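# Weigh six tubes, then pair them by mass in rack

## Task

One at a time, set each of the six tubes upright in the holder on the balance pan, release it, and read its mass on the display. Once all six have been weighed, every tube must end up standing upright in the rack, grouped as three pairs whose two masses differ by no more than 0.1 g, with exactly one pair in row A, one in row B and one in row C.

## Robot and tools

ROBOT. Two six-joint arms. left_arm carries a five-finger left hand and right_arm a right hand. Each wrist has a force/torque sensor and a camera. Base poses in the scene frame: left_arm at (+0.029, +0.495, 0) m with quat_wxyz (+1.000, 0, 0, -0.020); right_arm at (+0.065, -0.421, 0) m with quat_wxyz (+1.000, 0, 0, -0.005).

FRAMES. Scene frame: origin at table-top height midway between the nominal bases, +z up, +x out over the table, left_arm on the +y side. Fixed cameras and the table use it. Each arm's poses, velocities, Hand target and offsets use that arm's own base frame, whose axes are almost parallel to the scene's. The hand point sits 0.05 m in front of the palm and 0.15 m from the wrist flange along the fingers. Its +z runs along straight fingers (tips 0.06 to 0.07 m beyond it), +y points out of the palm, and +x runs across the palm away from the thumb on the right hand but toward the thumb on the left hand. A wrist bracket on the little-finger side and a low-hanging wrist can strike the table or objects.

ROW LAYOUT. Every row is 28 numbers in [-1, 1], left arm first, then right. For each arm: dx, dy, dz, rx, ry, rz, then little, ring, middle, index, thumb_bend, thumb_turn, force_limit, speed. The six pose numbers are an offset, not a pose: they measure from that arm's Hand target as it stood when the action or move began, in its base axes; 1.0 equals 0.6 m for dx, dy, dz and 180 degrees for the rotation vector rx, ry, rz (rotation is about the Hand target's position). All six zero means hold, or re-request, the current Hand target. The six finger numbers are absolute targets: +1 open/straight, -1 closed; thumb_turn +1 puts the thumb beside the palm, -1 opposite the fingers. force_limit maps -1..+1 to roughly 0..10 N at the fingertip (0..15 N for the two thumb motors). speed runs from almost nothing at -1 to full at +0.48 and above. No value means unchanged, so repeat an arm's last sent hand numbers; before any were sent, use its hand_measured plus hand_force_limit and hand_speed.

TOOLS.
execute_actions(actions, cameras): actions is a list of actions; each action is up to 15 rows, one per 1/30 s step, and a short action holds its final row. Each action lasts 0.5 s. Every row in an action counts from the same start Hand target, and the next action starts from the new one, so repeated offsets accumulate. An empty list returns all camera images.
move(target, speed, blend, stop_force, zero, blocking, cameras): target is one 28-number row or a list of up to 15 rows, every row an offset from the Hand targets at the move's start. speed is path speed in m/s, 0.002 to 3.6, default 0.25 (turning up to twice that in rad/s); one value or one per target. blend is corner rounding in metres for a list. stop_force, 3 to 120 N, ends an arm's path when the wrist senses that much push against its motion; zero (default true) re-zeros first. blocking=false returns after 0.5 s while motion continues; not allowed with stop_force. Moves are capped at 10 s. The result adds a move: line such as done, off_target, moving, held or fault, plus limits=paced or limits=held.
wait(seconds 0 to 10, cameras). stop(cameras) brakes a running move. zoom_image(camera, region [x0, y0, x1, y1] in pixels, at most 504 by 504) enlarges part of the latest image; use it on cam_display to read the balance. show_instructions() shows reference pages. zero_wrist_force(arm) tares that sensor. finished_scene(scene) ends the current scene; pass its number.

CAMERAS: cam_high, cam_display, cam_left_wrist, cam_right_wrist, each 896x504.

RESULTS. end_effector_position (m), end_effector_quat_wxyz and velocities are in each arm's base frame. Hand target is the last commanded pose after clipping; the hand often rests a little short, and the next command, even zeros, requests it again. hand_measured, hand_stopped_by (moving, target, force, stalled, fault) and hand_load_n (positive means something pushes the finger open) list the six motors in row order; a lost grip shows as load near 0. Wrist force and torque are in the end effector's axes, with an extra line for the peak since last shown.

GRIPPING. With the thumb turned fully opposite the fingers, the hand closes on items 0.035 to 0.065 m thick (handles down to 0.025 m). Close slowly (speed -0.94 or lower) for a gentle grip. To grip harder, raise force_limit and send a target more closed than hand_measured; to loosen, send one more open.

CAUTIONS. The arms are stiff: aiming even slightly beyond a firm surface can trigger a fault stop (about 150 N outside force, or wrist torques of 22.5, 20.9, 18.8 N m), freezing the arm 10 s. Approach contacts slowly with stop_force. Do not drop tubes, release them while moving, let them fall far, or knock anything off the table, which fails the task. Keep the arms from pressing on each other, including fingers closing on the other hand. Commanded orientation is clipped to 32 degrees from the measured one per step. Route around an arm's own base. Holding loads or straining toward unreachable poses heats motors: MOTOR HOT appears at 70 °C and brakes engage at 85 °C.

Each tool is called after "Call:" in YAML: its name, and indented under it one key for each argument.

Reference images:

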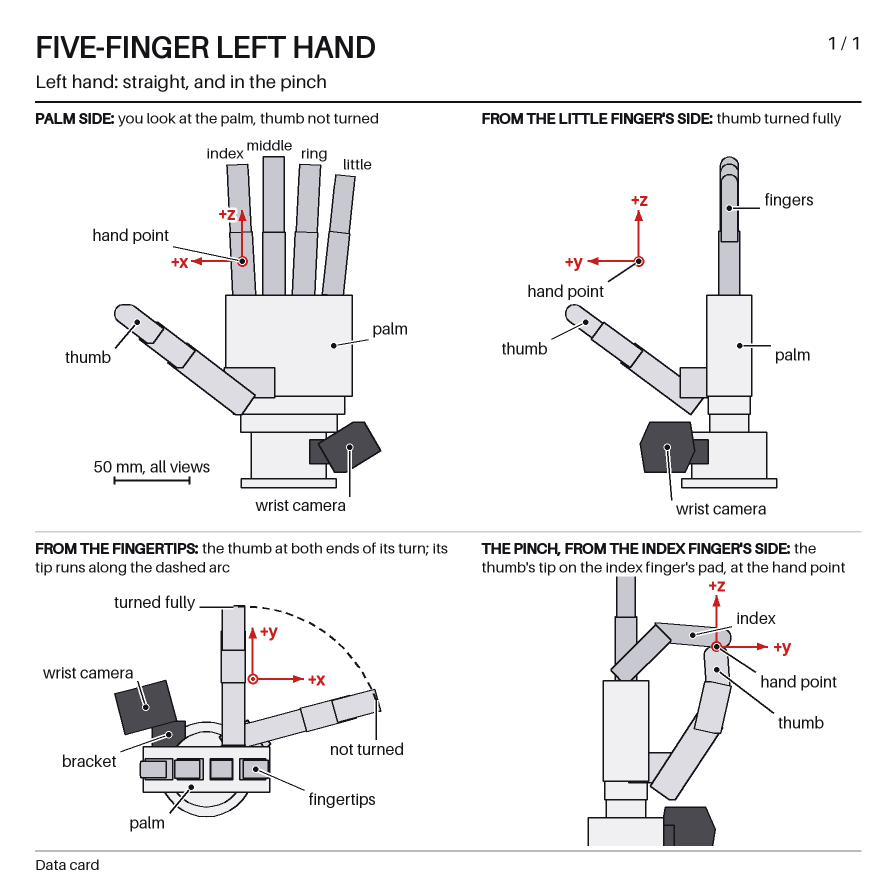

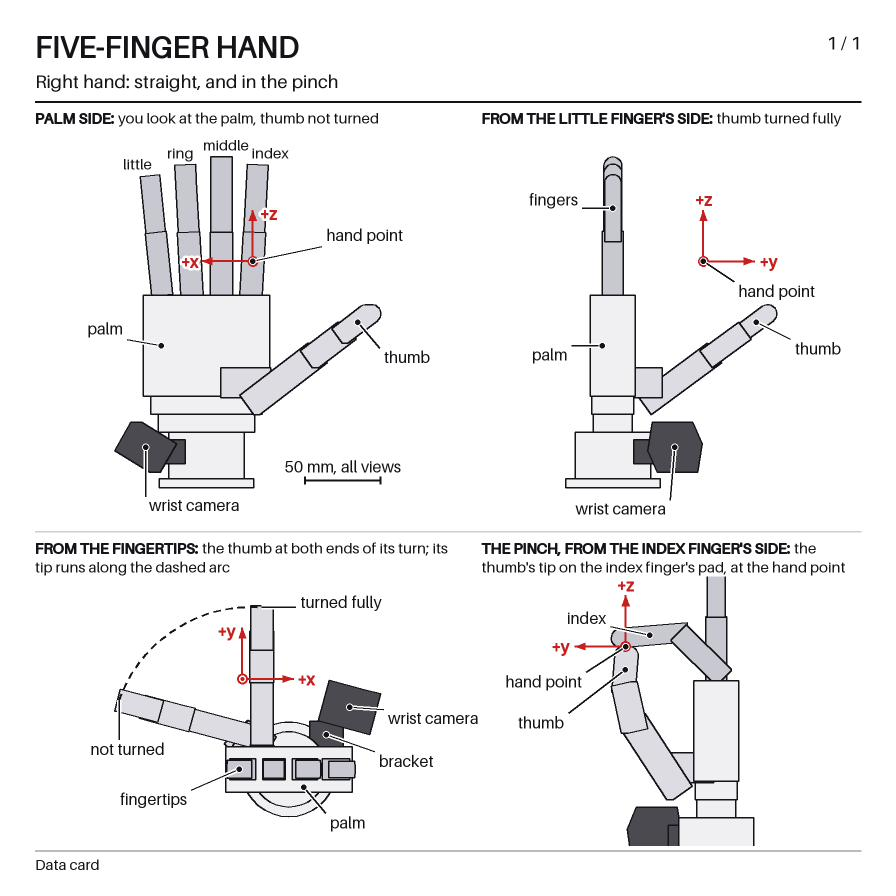

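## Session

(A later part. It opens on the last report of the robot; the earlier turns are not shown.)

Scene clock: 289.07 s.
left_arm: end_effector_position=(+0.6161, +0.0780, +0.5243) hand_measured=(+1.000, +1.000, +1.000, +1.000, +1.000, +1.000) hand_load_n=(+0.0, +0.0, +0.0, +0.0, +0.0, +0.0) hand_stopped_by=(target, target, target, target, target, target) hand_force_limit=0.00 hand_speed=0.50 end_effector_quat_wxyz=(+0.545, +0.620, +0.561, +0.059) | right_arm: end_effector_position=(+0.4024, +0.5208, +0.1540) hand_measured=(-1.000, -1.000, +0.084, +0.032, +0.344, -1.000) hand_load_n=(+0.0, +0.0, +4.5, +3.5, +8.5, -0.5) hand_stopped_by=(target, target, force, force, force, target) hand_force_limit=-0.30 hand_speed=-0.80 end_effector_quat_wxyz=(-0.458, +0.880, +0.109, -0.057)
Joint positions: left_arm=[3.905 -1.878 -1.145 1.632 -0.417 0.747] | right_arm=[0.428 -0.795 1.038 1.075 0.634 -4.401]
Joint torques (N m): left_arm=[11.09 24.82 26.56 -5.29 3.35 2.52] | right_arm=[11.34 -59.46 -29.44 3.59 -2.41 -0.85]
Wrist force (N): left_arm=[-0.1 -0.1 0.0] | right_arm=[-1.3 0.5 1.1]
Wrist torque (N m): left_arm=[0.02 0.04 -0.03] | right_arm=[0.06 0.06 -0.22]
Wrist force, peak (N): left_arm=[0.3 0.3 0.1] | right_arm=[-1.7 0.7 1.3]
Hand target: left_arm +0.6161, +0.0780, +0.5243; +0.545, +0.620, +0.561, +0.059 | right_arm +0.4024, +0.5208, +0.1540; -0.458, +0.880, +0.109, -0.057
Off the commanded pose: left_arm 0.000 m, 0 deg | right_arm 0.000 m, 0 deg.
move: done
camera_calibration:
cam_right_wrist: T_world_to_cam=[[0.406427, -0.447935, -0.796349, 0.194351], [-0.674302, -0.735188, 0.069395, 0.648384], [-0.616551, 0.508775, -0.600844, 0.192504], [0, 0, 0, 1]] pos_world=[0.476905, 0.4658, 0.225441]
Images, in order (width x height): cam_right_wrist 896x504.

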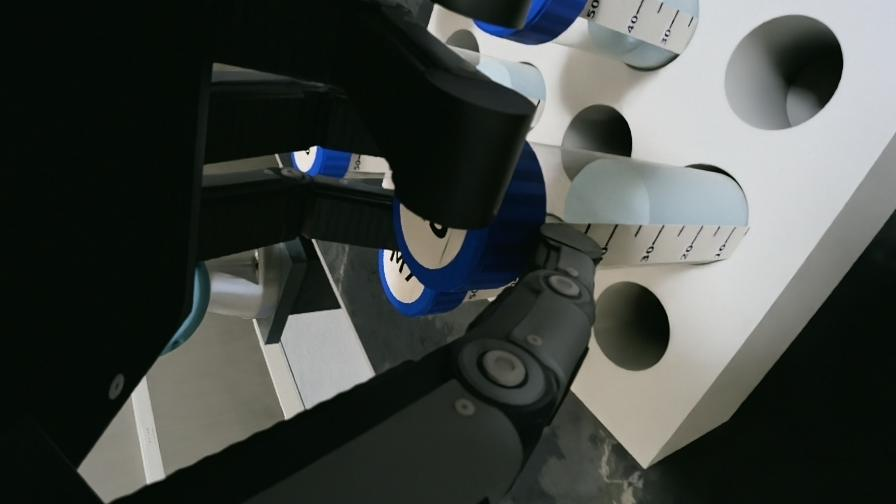

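Call:
move:
  target: [0,0,0,0,0,0,1,1,1,1,1,1,0,0.5,0,0,0.15,0,0,0,-1,-1,-0.3,-0.31,-0.31,-1,-0.3,-0.8]
  speed: 0.1
  cameras: ["cam_right_wrist","cam_high"]

Scene clock: 294.00 s.
left_arm: end_effector_position=(+0.6161, +0.0780, +0.5243) hand_measured=(+1.000, +1.000, +1.000, +1.000, +1.000, +1.000) hand_load_n=(+0.0, +0.0, +0.0, +0.0, +0.0, -0.5) hand_stopped_by=(target, target, target, target, target, target) hand_force_limit=0.00 hand_speed=0.50 end_effector_quat_wxyz=(+0.545, +0.620, +0.561, +0.059) | right_arm: end_effector_position=(+0.4024, +0.5208, +0.2440) hand_measured=(-1.000, -1.000, +0.084, +0.030, +0.342, -1.000) hand_load_n=(+0.0, +0.0, +1.5, +1.0, +2.5, +0.0) hand_stopped_by=(target, target, force, force, force, target) hand_force_limit=-0.30 hand_speed=-0.80 end_effector_quat_wxyz=(-0.458, +0.880, +0.109, -0.057)
Joint positions: left_arm=[3.905 -1.878 -1.145 1.632 -0.417 0.747] | right_arm=[0.428 -0.832 0.869 1.279 0.634 -4.401]
Joint torques (N m): left_arm=[10.36 25.95 25.72 -4.98 3.25 2.47] | right_arm=[1.95 -45.22 -30.83 3.61 0.14 -0.79]
Wrist force (N): left_arm=[0.0 -0.1 0.0] | right_arm=[-1.3 0.5 0.7]
Wrist torque (N m): left_arm=[0.02 0.04 -0.03] | right_arm=[0.00 0.06 -0.21]
Wrist force, peak (N): left_arm=[0.3 0.4 0.1] | right_arm=[-1.3 1.5 1.5]
Hand target: left_arm +0.6161, +0.0780, +0.5243; +0.545, +0.620, +0.561, +0.059 | right_arm +0.4024, +0.5208, +0.2440; -0.458, +0.880, +0.109, -0.057
Off the commanded pose: left_arm 0.000 m, 0 deg | right_arm 0.000 m, 0 deg.
move: done
camera_calibration:
cam_right_wrist: T_world_to_cam=[[0.406481, -0.447877, -0.796354, 0.266091], [-0.674269, -0.735224, 0.0693317, 0.642085], [-0.61655, 0.508775, -0.600844, 0.246578], [0, 0, 0, 1]] pos_world=[0.476805, 0.4658, 0.315541]
Images, in order (width x height): cam_high 896x504, cam_right_wrist 896x504.

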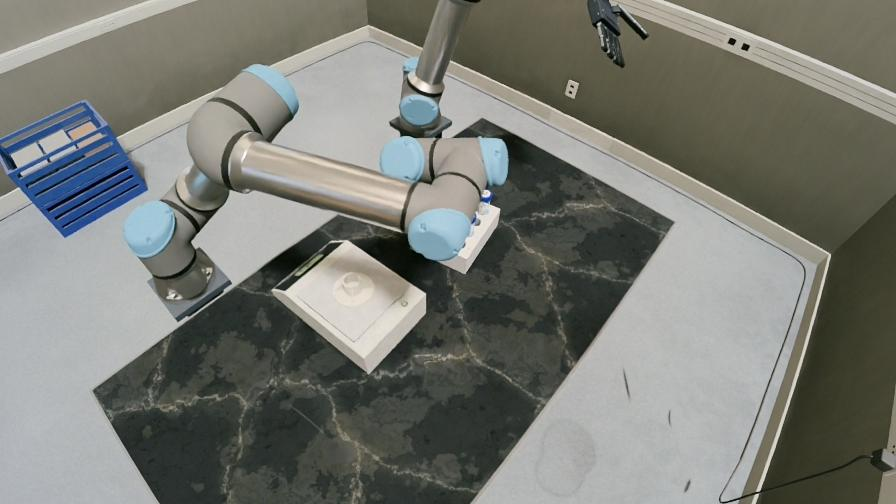

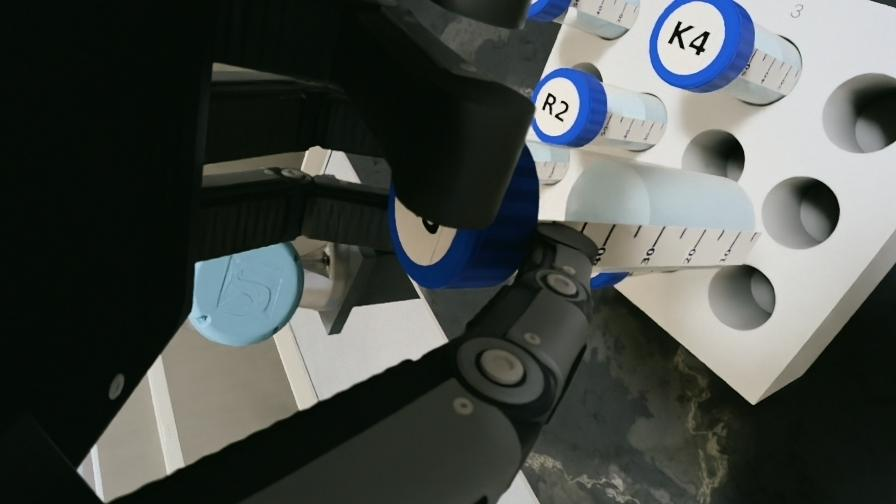

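Call:
zoom_image:
  camera: "cam_right_wrist"
  region: [380, 120, 780, 320]

Scaled by 1.260 from the camera's 896x504 image, which has a finer 1280x720 frame.

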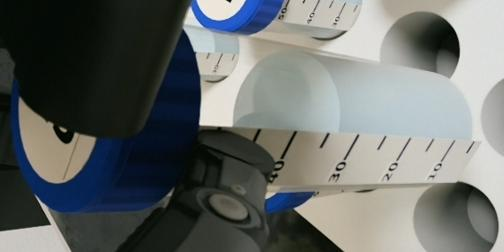

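Call:
move:
  target:
    - [0,0,0,0,0,0,1,1,1,1,1,1,0,0.5,0,0,0.11,0,0,0,-1,-1,-0.3,-0.31,-0.31,-1,-0.3,-0.8]
    - [0,0,0,0,0,0,1,1,1,1,1,1,0,0.5,-0.0273,-0.4547,0.11,0,0,0,-1,-1,-0.3,-0.31,-0.31,-1,-0.3,-0.8]
  speed: 0.15
  blend: [0.03,0]
  cameras: ["all"]

Scene clock: 330.87 s.
left_arm: end_effector_position=(+0.6161, +0.0780, +0.5243) hand_measured=(+1.000, +1.000, +1.000, +1.000, +1.000, +1.000) hand_load_n=(+0.0, +0.0, +0.0, +0.0, +0.0, +0.0) hand_stopped_by=(target, target, target, target, target, target) hand_force_limit=0.00 hand_speed=0.50 end_effector_quat_wxyz=(+0.545, +0.620, +0.561, +0.059) | right_arm: end_effector_position=(+0.3860, +0.2480, +0.3100) hand_measured=(-1.000, -1.000, +0.084, +0.030, +0.342, -1.000) hand_load_n=(+0.0, +0.0, +1.5, +1.0, +2.5, -0.5) hand_stopped_by=(target, target, force, force, force, target) hand_force_limit=-0.30 hand_speed=-0.80 end_effector_quat_wxyz=(-0.458, +0.880, +0.109, -0.057)
Joint positions: left_arm=[3.905 -1.878 -1.145 1.632 -0.417 0.747] | right_arm=[-0.095 -1.193 1.445 1.765 0.689 -5.267]
Joint torques (N m): left_arm=[11.3 25.05 25.21 -5.2 3.13 2.32] | right_arm=[-17.04 -43.3 -1.75 4.08 0.29 -1.51]
Wrist force (N): left_arm=[0.2 -0.1 0.0] | right_arm=[-1.3 0.8 0.7]
Wrist torque (N m): left_arm=[0.02 -0.01 -0.01] | right_arm=[0.05 0.06 -0.09]
Wrist force, peak (N): left_arm=[0.2 0.5 -0.1] | right_arm=[-1.3 1.8 1.4]
Hand target: left_arm +0.6161, +0.0780, +0.5243; +0.545, +0.620, +0.561, +0.059 | right_arm +0.3860, +0.2479, +0.3100; -0.458, +0.880, +0.109, -0.057
Off the commanded pose: left_arm 0.000 m, 0 deg | right_arm 0.000 m, 0 deg.
move: done
camera_calibration:
cam_left_wrist: T_world_to_cam=[[-0.54278, -0.0413545, -0.838856, 0.7736], [0.0927572, 0.989725, -0.108811, -0.0706902], [0.834737, -0.13687, -0.533368, -0.102944], [0, 0, 0, 1]] pos_world=[0.512383, 0.0878657, 0.586339]
cam_right_wrist: T_world_to_cam=[[0.406427, -0.447935, -0.796349, 0.203174], [-0.674302, -0.735188, 0.069395, 0.426007], [-0.616551, 0.508775, -0.600844, 0.414927], [0, 0, 0, 1]] pos_world=[0.460505, 0.1931, 0.381541]

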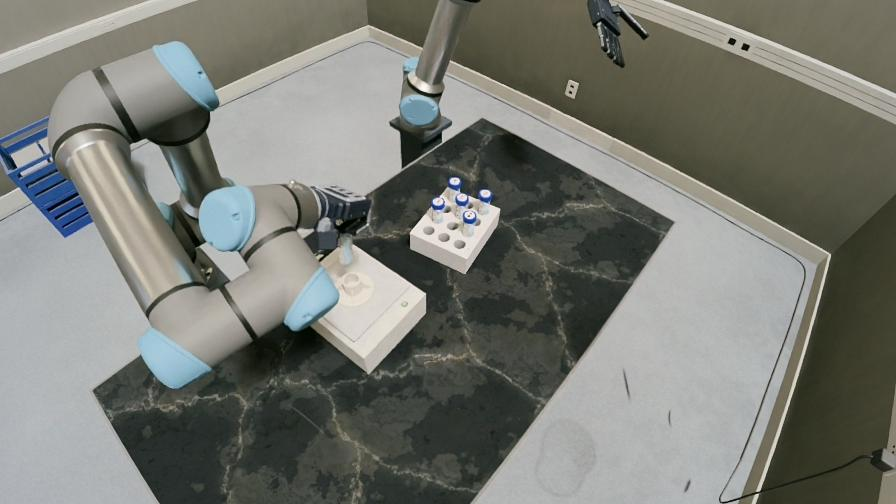

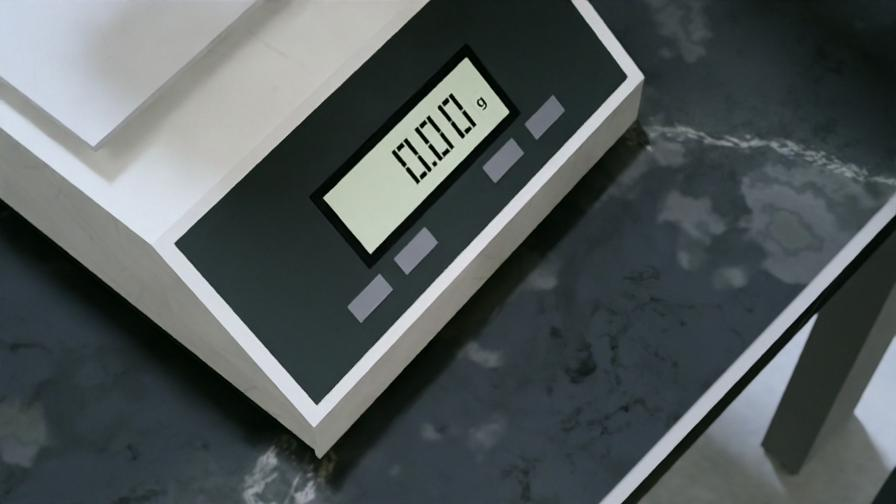

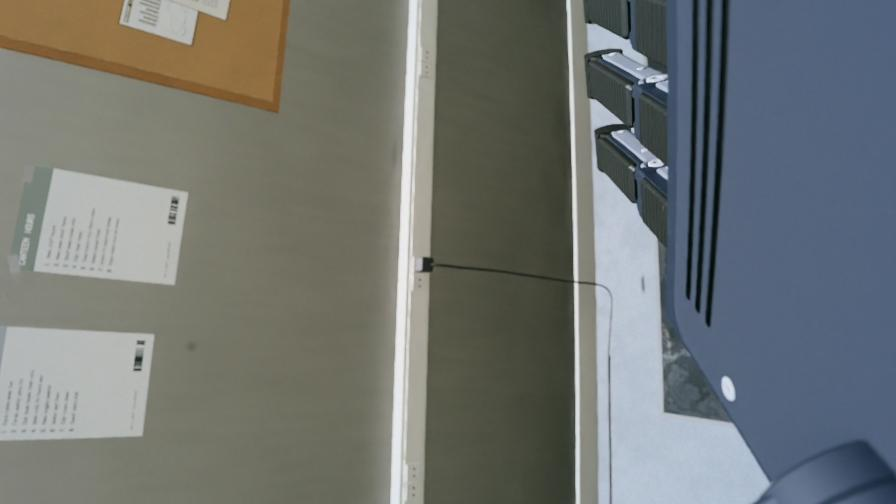

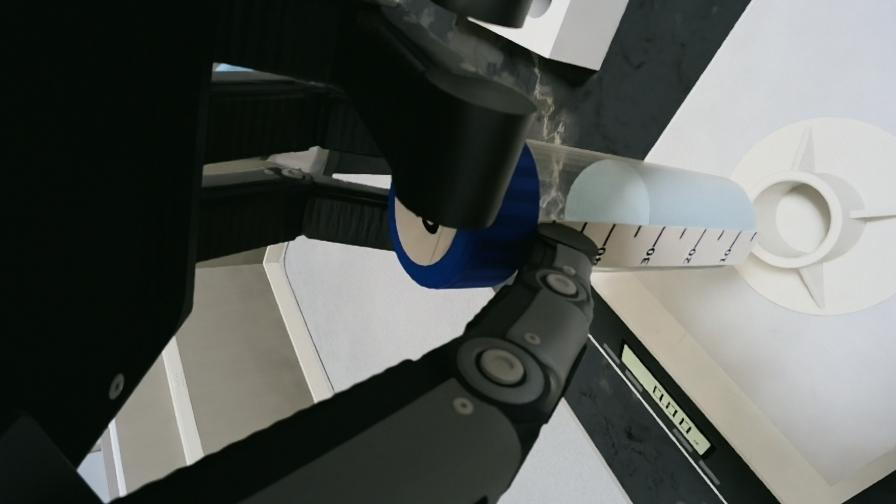

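Call:
zoom_image:
  camera: "cam_high"
  region: [280, 170, 440, 320]

Call:
zoom_image:
  camera: "cam_right_wrist"
  region: [500, 80, 896, 340]

Scaled by 3.150 from the camera's 896x504 image, which has a finer 1280x720 frame.

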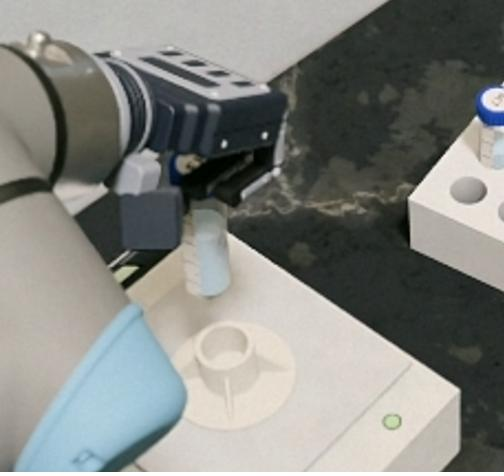

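Scaled by 1.273 from the camera's 896x504 image, which has a finer 1280x720 frame.

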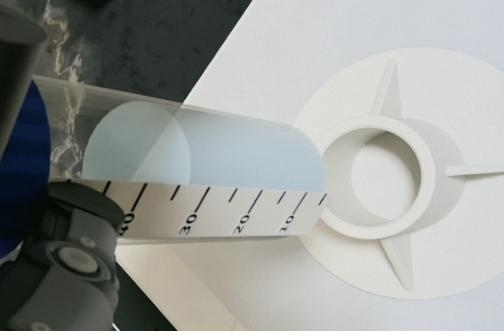

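Call:
move:
  target: [0,0,0,0,0,0,1,1,1,1,1,1,0,0.5,0,-0.0127,-0.05,0.0215,0.0055,0,-1,-1,-0.3,-0.31,-0.31,-1,-0.3,-0.8]
  speed: 0.1
  cameras: ["cam_high","cam_right_wrist"]

Call:
zoom_image:
  camera: "cam_high"
  region: [280, 170, 440, 320]

Call:
zoom_image:
  camera: "cam_right_wrist"
  region: [500, 80, 896, 340]

Scene clock: 357.20 s.
left_arm: end_effector_position=(+0.6161, +0.0780, +0.5243) hand_measured=(+1.000, +1.000, +1.000, +1.000, +1.000, +1.000) hand_load_n=(+0.0, +0.0, +0.0, +0.0, +0.0, +0.0) hand_stopped_by=(target, target, target, target, target, target) hand_force_limit=0.00 hand_speed=0.50 end_effector_quat_wxyz=(+0.545, +0.620, +0.561, +0.059) | right_arm: end_effector_position=(+0.3860, +0.2403, +0.2800) hand_measured=(-1.000, -1.000, +0.084, +0.030, +0.342, -1.000) hand_load_n=(+0.0, +0.0, +1.5, +1.0, +2.5, +0.0) hand_stopped_by=(target, target, force, force, force, target) hand_force_limit=-0.30 hand_speed=-0.80 end_effector_quat_wxyz=(-0.489, +0.864, +0.107, -0.060)
Joint positions: left_arm=[3.905 -1.878 -1.145 1.632 -0.417 0.747] | right_arm=[-0.14 -1.168 1.548 1.749 0.653 -5.38]
Joint torques (N m): left_arm=[10.67 24.54 24.92 -5 3.38 2.33] | right_arm=[-15.09 -29.38 -1.73 1.93 -2.98 -1.34]
Wrist force (N): left_arm=[0.2 0.1 0.0] | right_arm=[-1.2 0.7 0.0]
Wrist torque (N m): left_arm=[0.05 0.00 -0.01] | right_arm=[0.07 0.08 -0.10]
Wrist force, peak (N): left_arm=[0.3 0.0 -0.3] | right_arm=[-1.5 1.4 0.3]
Hand target: left_arm +0.6161, +0.0780, +0.5243; +0.545, +0.620, +0.561, +0.059 | right_arm +0.3860, +0.2403, +0.2800; -0.489, +0.864, +0.107, -0.060
Off the commanded pose: left_arm 0.000 m, 0 deg | right_arm 0.000 m, 0 deg.
move: done
camera_calibration:
cam_right_wrist: T_world_to_cam=[[0.392401, -0.393019, -0.831599, 0.177901], [-0.673398, -0.738616, 0.0313223, 0.433512], [-0.626543, 0.547707, -0.554492, 0.382308], [0, 0, 0, 1]] pos_world=[0.46165, 0.180725, 0.346351]
Images, in order (width x height): cam_high 896x504, cam_right_wrist 896x504.

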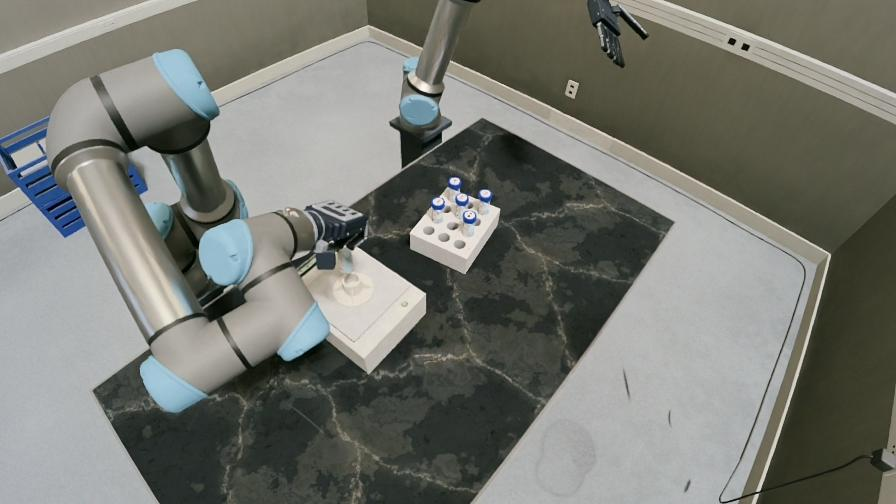

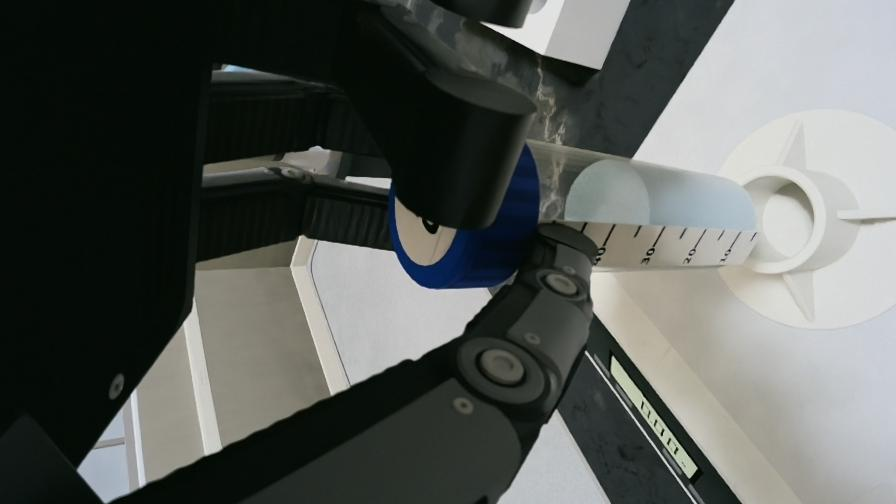

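Scaled by 3.150 from the camera's 896x504 image, which has a finer 1280x720 frame.

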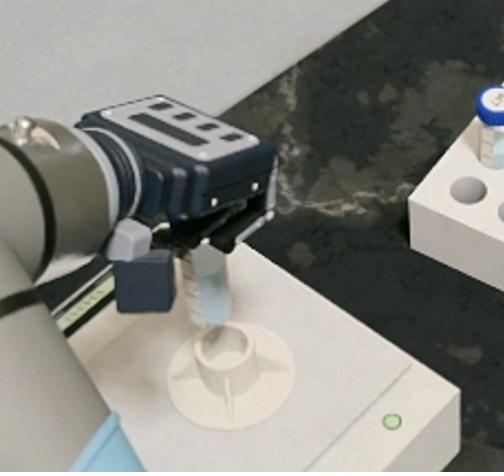

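Scaled by 1.273 from the camera's 896x504 image, which has a finer 1280x720 frame.

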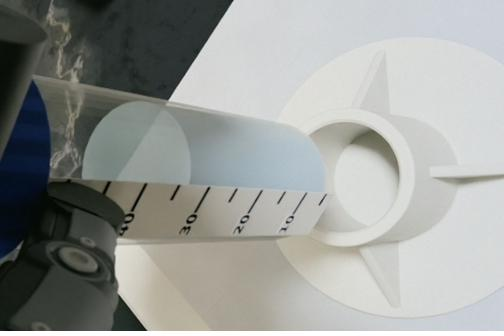

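Call:
zoom_image:
  camera: "cam_high"
  region: [310, 230, 390, 310]

Call:
zoom_image:
  camera: "cam_right_wrist"
  region: [680, 130, 896, 346]

Scaled by 6.300 from the camera's 896x504 image, which has a finer 1280x720 frame.

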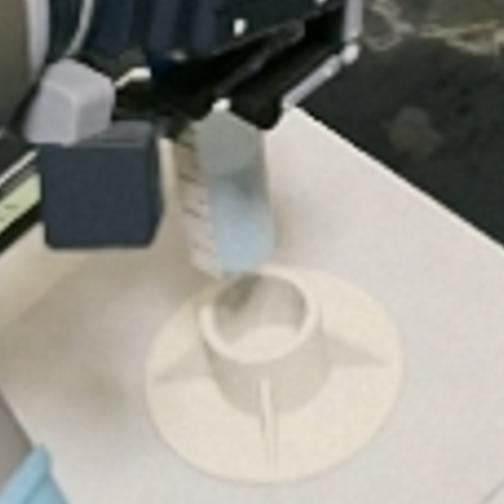

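Scaled by 2.333 from the camera's 896x504 image, which has a finer 1280x720 frame.

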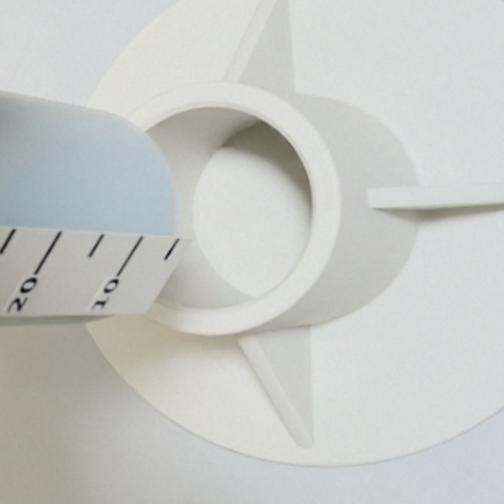

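Call:
move:
  target: [0,0,0,0,0,0,1,1,1,1,1,1,0,0.5,-0.0017,0.0025,-0.0367,0,0,0,-1,-1,-0.3,-0.31,-0.31,-1,-0.3,-0.8]
  speed: 0.05
  stop_force: 5
  cameras: ["cam_high","cam_right_wrist"]

Call:
zoom_image:
  camera: "cam_high"
  region: [310, 230, 390, 310]

Call:
zoom_image:
  camera: "cam_right_wrist"
  region: [600, 100, 896, 396]

Scene clock: 461.13 s.
left_arm: end_effector_position=(+0.6161, +0.0780, +0.5243) hand_measured=(+1.000, +1.000, +1.000, +1.000, +1.000, +1.000) hand_load_n=(+0.0, +0.0, +0.0, +0.0, +0.0, +0.0) hand_stopped_by=(target, target, target, target, target, target) hand_force_limit=0.00 hand_speed=0.50 end_effector_quat_wxyz=(+0.545, +0.620, +0.561, +0.059) | right_arm: end_effector_position=(+0.3850, +0.2418, +0.2580) hand_measured=(-1.000, -1.000, +0.084, +0.030, +0.342, -1.000) hand_load_n=(+0.0, +0.0, +1.5, +0.5, +2.5, +0.0) hand_stopped_by=(target, target, force, force, force, target) hand_force_limit=-0.30 hand_speed=-0.80 end_effector_quat_wxyz=(-0.489, +0.864, +0.107, -0.060)
Joint positions: left_arm=[3.905 -1.878 -1.145 1.632 -0.417 0.747] | right_arm=[-0.137 -1.149 1.581 1.694 0.652 -5.376]
Joint torques (N m): left_arm=[11.73 25.14 24.02 -5.11 3.21 2.27] | right_arm=[14.52 -29.58 -1.94 0.89 -2.99 0.64]
Wrist force (N): left_arm=[0.2 0.1 0.0] | right_arm=[-1.4 0.8 0.3]
Wrist torque (N m): left_arm=[0.06 0.00 -0.01] | right_arm=[0.07 0.10 -0.11]
Wrist force, peak (N): left_arm=[0.3 0.4 0.0] | right_arm=[-1.5 1.2 0.4]
Hand target: left_arm +0.6161, +0.0780, +0.5243; +0.545, +0.620, +0.561, +0.059 | right_arm +0.3850, +0.2418, +0.2580; -0.489, +0.864, +0.107, -0.060
Off the commanded pose: left_arm 0.000 m, 0 deg | right_arm 0.000 m, 0 deg.
move: done
camera_calibration:
cam_right_wrist: T_world_to_cam=[[0.392326, -0.392951, -0.831667, 0.160632], [-0.673442, -0.738578, 0.0312821, 0.434662], [-0.626543, 0.547807, -0.554393, 0.368611], [0, 0, 0, 1]] pos_world=[0.46065, 0.182225, 0.32435]
Images, in order (width x height): cam_high 896x504, cam_right_wrist 896x504.

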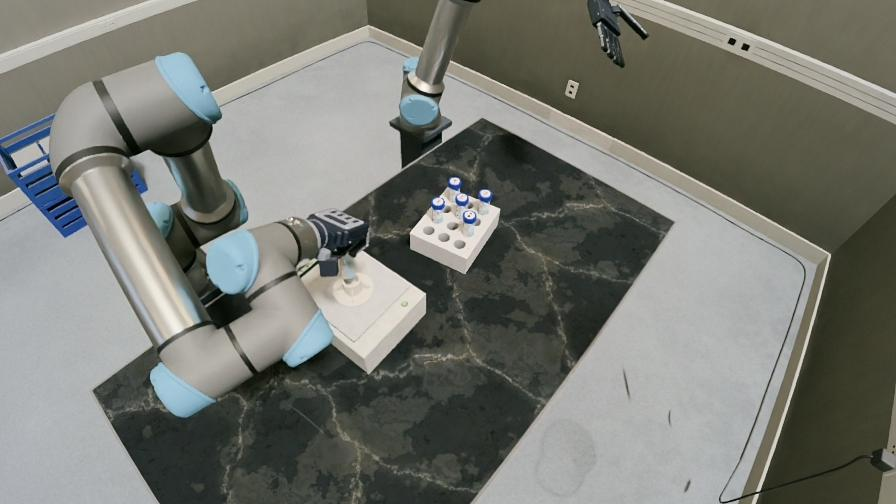

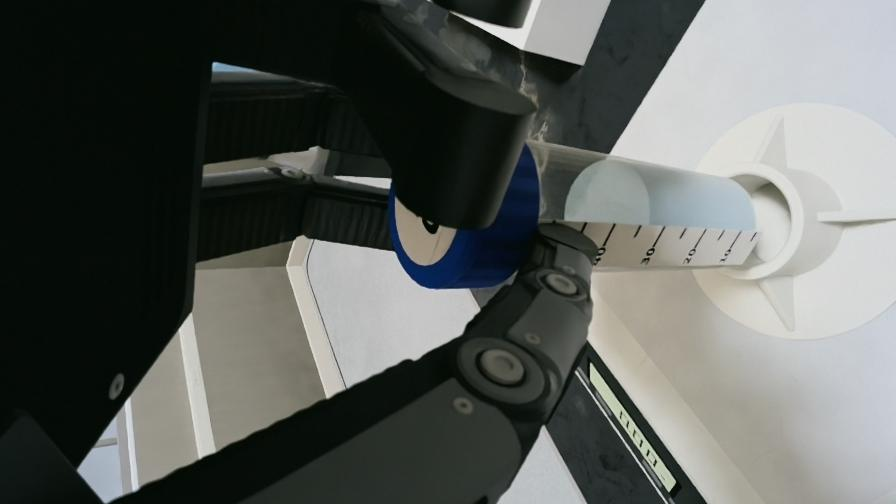

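Scaled by 6.300 from the camera's 896x504 image, which has a finer 1280x720 frame.

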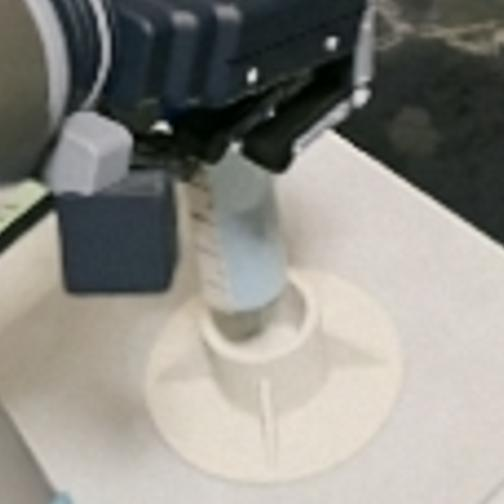

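Scaled by 1.703 from the camera's 896x504 image, which has a finer 1280x720 frame.

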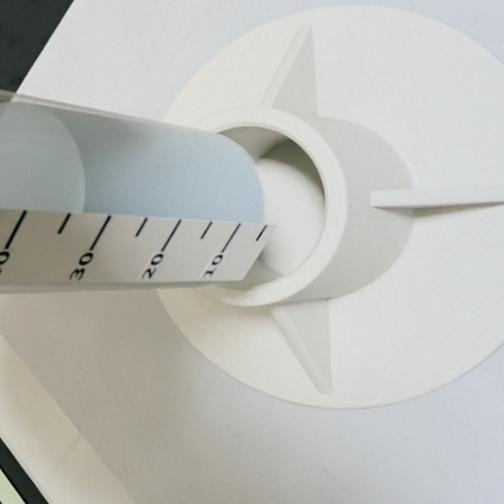

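Call:
move:
  target:
    - [0,0,0,0,0,0,1,1,1,1,1,1,0,0.5,0.0033,0,-0.01,0,0,0,-1,-1,-0.3,-0.31,-0.31,-1,-0.3,-0.8]
    - [0,0,0,0,0,0,1,1,1,1,1,1,0,0.5,0.0033,0,-0.12,0,0,0,-1,-1,-0.3,-0.31,-0.31,-1,-0.3,-0.8]
  speed: 0.03
  stop_force: 3.5
  cameras: ["cam_high","cam_right_wrist"]

Call:
zoom_image:
  camera: "cam_high"
  region: [310, 230, 390, 310]

Scene clock: 481.03 s.
left_arm: end_effector_position=(+0.6161, +0.0780, +0.5243) hand_measured=(+1.000, +1.000, +1.000, +1.000, +1.000, +1.000) hand_load_n=(+0.0, +0.0, +0.0, +0.0, +0.0, +0.0) hand_stopped_by=(target, target, target, target, target, target) hand_force_limit=0.00 hand_speed=0.50 end_effector_quat_wxyz=(+0.545, +0.620, +0.561, +0.059) | right_arm: end_effector_position=(+0.3870, +0.2418, +0.1860) hand_measured=(-1.000, -1.000, +0.084, +0.030, +0.342, -1.000) hand_load_n=(+0.0, +0.0, +0.0, +0.0, +0.5, +0.5) hand_stopped_by=(target, target, force, force, force, target) hand_force_limit=-0.30 hand_speed=-0.80 end_effector_quat_wxyz=(-0.489, +0.864, +0.107, -0.060)
Joint positions: left_arm=[3.905 -1.878 -1.145 1.632 -0.417 0.747] | right_arm=[-0.136 -1.061 1.655 1.532 0.651 -5.375]
Joint torques (N m): left_arm=[10.78 24.86 24.08 -5.19 3.42 2.08] | right_arm=[13.7 -30.97 -0.25 0.59 -2.77 0.65]
Wrist force (N): left_arm=[0.1 0.2 0.1] | right_arm=[-1.3 -0.6 -0.4]
Wrist torque (N m): left_arm=[0.06 0.02 -0.03] | right_arm=[-0.01 0.08 -0.12]
Wrist force, peak (N): left_arm=[0.4 0.2 -0.3] | right_arm=[-1.6 0.8 0.4]
Hand target: left_arm +0.6161, +0.0780, +0.5243; +0.545, +0.620, +0.561, +0.059 | right_arm +0.3870, +0.2418, +0.1860; -0.489, +0.864, +0.107, -0.060
Off the commanded pose: left_arm 0.000 m, 0 deg | right_arm 0.000 m, 0 deg.
move: done
camera_calibration:
cam_right_wrist: T_world_to_cam=[[0.392326, -0.392951, -0.831667, 0.0999674], [-0.673442, -0.738578, 0.0312821, 0.438261], [-0.626543, 0.547807, -0.554393, 0.329948], [0, 0, 0, 1]] pos_world=[0.46265, 0.182225, 0.25235]
Images, in order (width x height): cam_high 896x504, cam_right_wrist 896x504.

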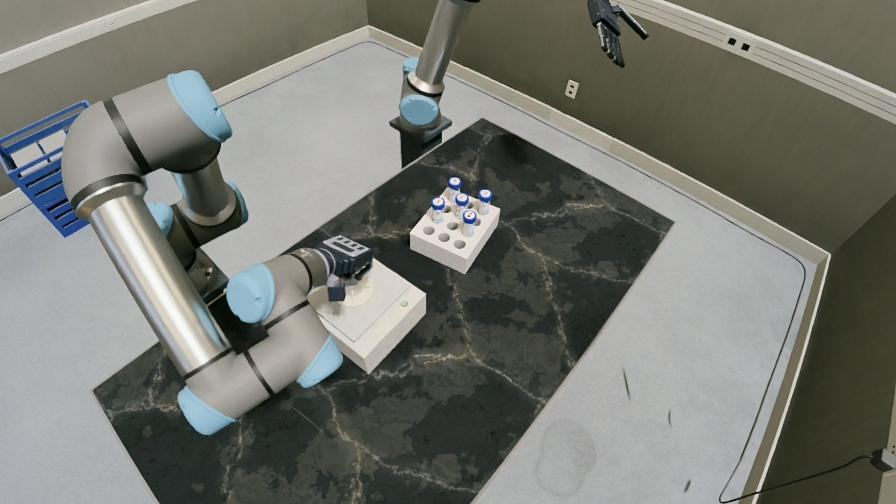

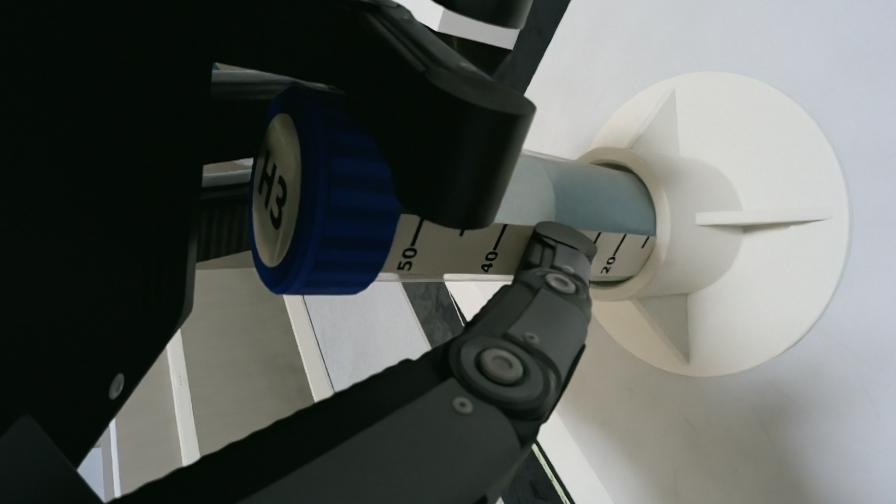

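Scaled by 6.300 from the camera's 896x504 image, which has a finer 1280x720 frame.

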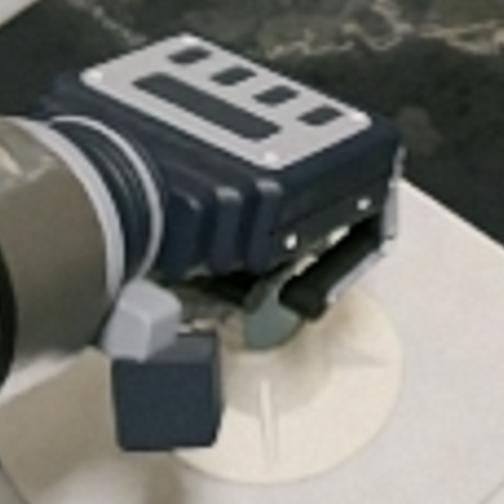

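Call:
move:
  target: [0,0,0,0,0,0,1,1,1,1,1,1,0,0.5,0,0,0,0,0,0,-1,-1,0.45,0.45,1,-1,-0.3,-0.2]
  speed: 0.1
  cameras: ["cam_display","cam_right_wrist"]

Call:
zoom_image:
  camera: "cam_display"
  region: [290, 20, 600, 340]

Scene clock: 490.33 s.
left_arm: end_effector_position=(+0.6161, +0.0780, +0.5243) hand_measured=(+1.000, +1.000, +1.000, +1.000, +1.000, +1.000) hand_load_n=(+0.0, +0.0, +0.0, +0.0, +0.0, +0.0) hand_stopped_by=(target, target, target, target, target, target) hand_force_limit=0.00 hand_speed=0.50 end_effector_quat_wxyz=(+0.545, +0.620, +0.561, +0.059) | right_arm: end_effector_position=(+0.3870, +0.2418, +0.1860) hand_measured=(-1.000, -1.000, +0.450, +0.450, +1.000, -1.000) hand_load_n=(+0.0, +0.0, -0.5, +0.0, +0.0, +0.5) hand_stopped_by=(target, target, target, target, target, target) hand_force_limit=-0.30 hand_speed=-0.20 end_effector_quat_wxyz=(-0.489, +0.864, +0.107, -0.060)
Joint positions: left_arm=[3.905 -1.878 -1.145 1.632 -0.417 0.747] | right_arm=[-0.136 -1.061 1.655 1.532 0.651 -5.375]
Joint torques (N m): left_arm=[11.54 24.28 25.19 -5.15 3.48 2.1] | right_arm=[13.29 -31.79 -3.01 2.65 -1.89 0.57]
Wrist force (N): left_arm=[0.1 0.0 -0.2] | right_arm=[-1.3 0.4 0.0]
Wrist torque (N m): left_arm=[0.04 0.00 -0.01] | right_arm=[0.08 0.08 -0.10]
Wrist force, peak (N): left_arm=[0.5 0.0 -0.1] | right_arm=[-1.6 -0.9 -0.5]
Hand target: left_arm +0.6161, +0.0780, +0.5243; +0.545, +0.620, +0.561, +0.059 | right_arm +0.3870, +0.2418, +0.1860; -0.489, +0.864, +0.107, -0.060
Off the commanded pose: left_arm 0.000 m, 0 deg | right_arm 0.000 m, 0 deg.
move: done
camera_calibration:
cam_right_wrist: T_world_to_cam=[[0.392382, -0.39289, -0.831669, 0.0999309], [-0.673409, -0.738611, 0.031213, 0.438269], [-0.626543, 0.547807, -0.554393, 0.329948], [0, 0, 0, 1]] pos_world=[0.46265, 0.182225, 0.252351]
Images, in order (width x height): cam_display 896x504, cam_right_wrist 896x504.

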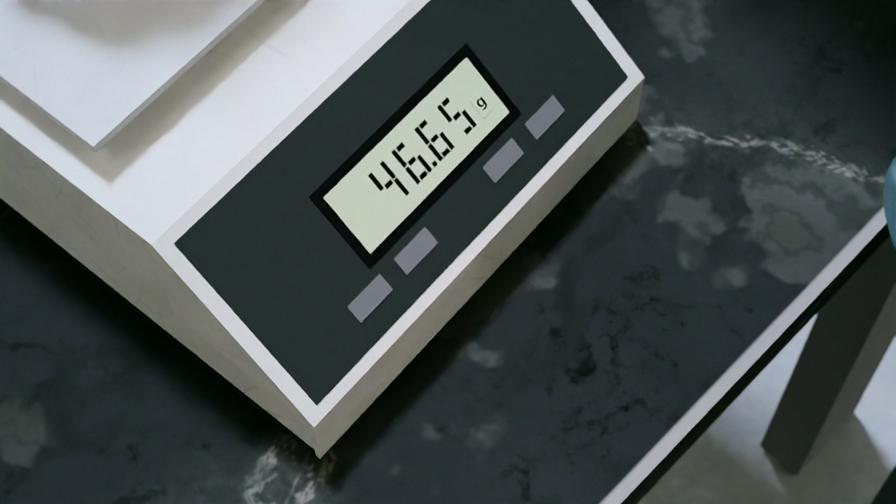

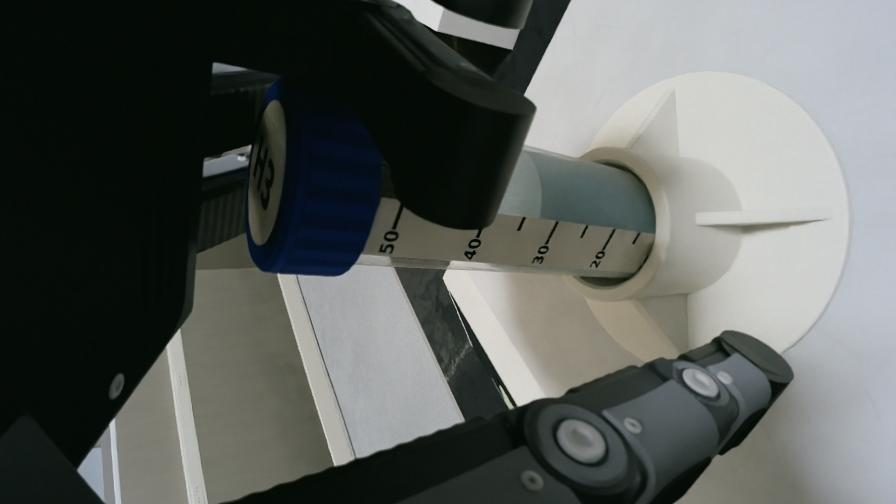

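Scaled by 1.575 from the camera's 896x504 image, which has a finer 1280x720 frame.

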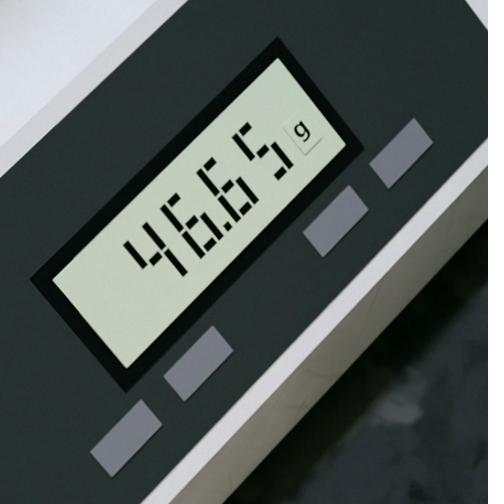

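Call:
move:
  target: [0,0,0,0,0,0,1,1,1,1,1,1,0,0.5,0,0,0.065,0,0,0,-1,-1,0.45,0.45,1,-1,-0.3,-0.2]
  speed: 0.08
  cameras: ["cam_display","cam_right_wrist","cam_high"]

Call:
zoom_image:
  camera: "cam_display"
  region: [290, 20, 600, 340]

Scene clock: 509.07 s.
left_arm: end_effector_position=(+0.6161, +0.0780, +0.5243) hand_measured=(+1.000, +1.000, +1.000, +1.000, +1.000, +1.000) hand_load_n=(+0.0, +0.0, +0.0, +0.0, +0.0, +0.0) hand_stopped_by=(target, target, target, target, target, target) hand_force_limit=0.00 hand_speed=0.50 end_effector_quat_wxyz=(+0.545, +0.620, +0.561, +0.059) | right_arm: end_effector_position=(+0.3870, +0.2419, +0.2250) hand_measured=(-1.000, -1.000, +0.450, +0.450, +1.000, -1.000) hand_load_n=(+0.0, +0.0, +0.0, +0.0, +0.0, +0.0) hand_stopped_by=(target, target, target, target, target, target) hand_force_limit=-0.30 hand_speed=-0.20 end_effector_quat_wxyz=(-0.489, +0.864, +0.107, -0.060)
Joint positions: left_arm=[3.905 -1.878 -1.145 1.632 -0.417 0.747] | right_arm=[-0.136 -1.109 1.615 1.62 0.651 -5.375]
Joint torques (N m): left_arm=[10.2 25.65 24.93 -5.28 3.36 2.28] | right_arm=[2.94 -43.98 -27.27 4.1 -0.72 -0.83]
Wrist force (N): left_arm=[0.2 -0.1 -0.2] | right_arm=[-1.5 0.2 0.1]
Wrist torque (N m): left_arm=[0.03 0.00 -0.01] | right_arm=[0.04 0.11 -0.12]
Wrist force, peak (N): left_arm=[0.4 0.3 -0.1] | right_arm=[-1.6 0.3 0.0]
Hand target: left_arm +0.6161, +0.0780, +0.5243; +0.545, +0.620, +0.561, +0.059 | right_arm +0.3870, +0.2418, +0.2250; -0.489, +0.864, +0.107, -0.060
Off the commanded pose: left_arm 0.000 m, 0 deg | right_arm 0.000 m, 0 deg.
move: done
camera_calibration:
cam_right_wrist: T_world_to_cam=[[0.392382, -0.39289, -0.831669, 0.132405], [-0.673409, -0.738611, 0.031213, 0.437126], [-0.626543, 0.547807, -0.554393, 0.351514], [0, 0, 0, 1]] pos_world=[0.46265, 0.182325, 0.291351]
Images, in order (width x height): cam_high 896x504, cam_display 896x504, cam_right_wrist 896x504.

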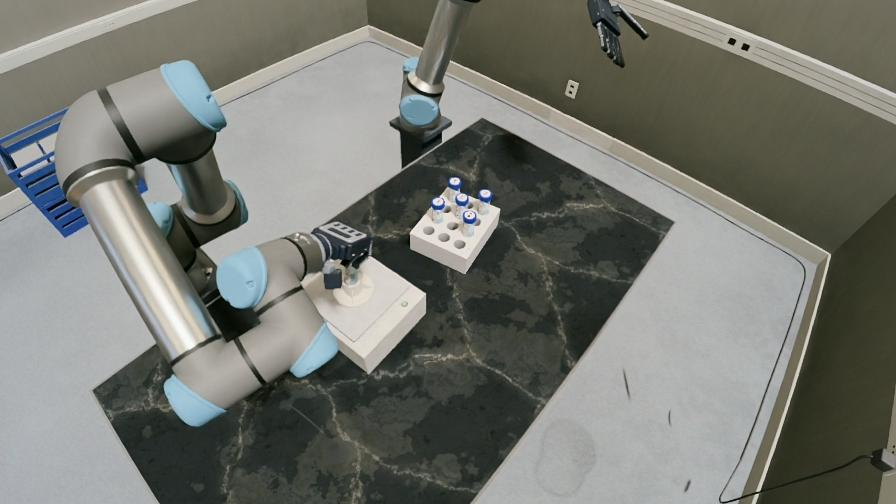

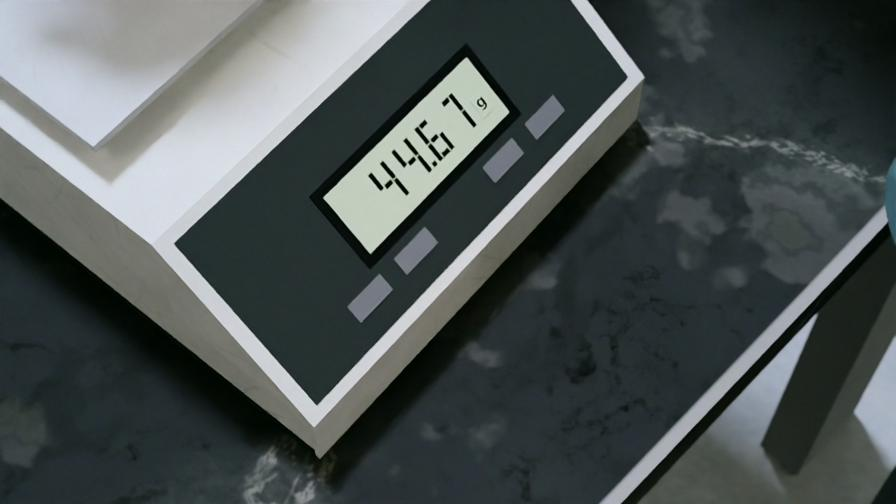

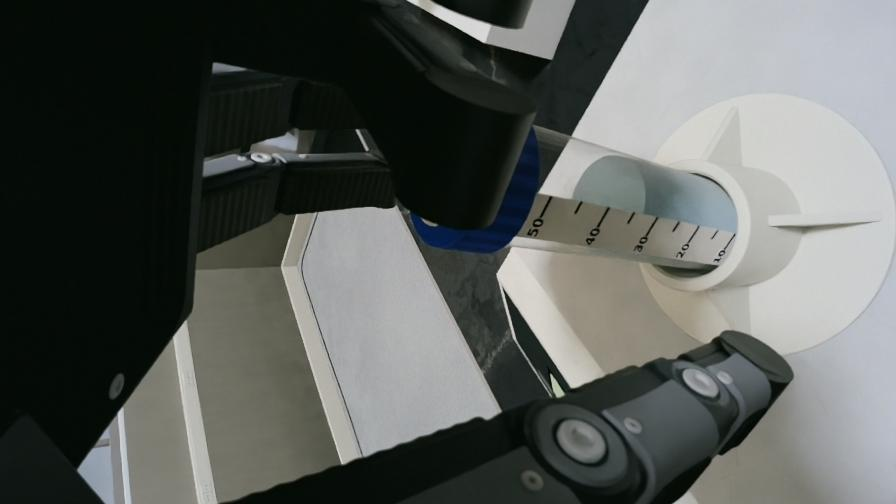

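Scaled by 1.575 from the camera's 896x504 image, which has a finer 1280x720 frame.

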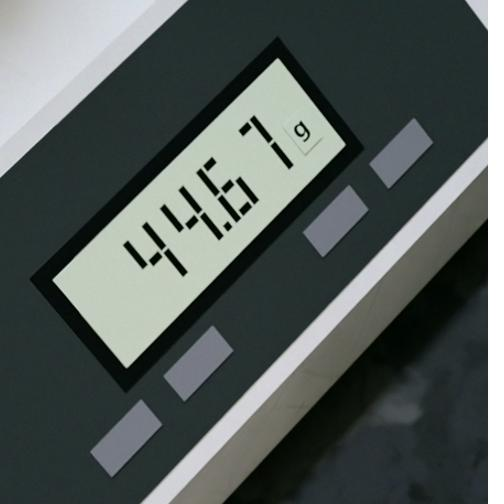

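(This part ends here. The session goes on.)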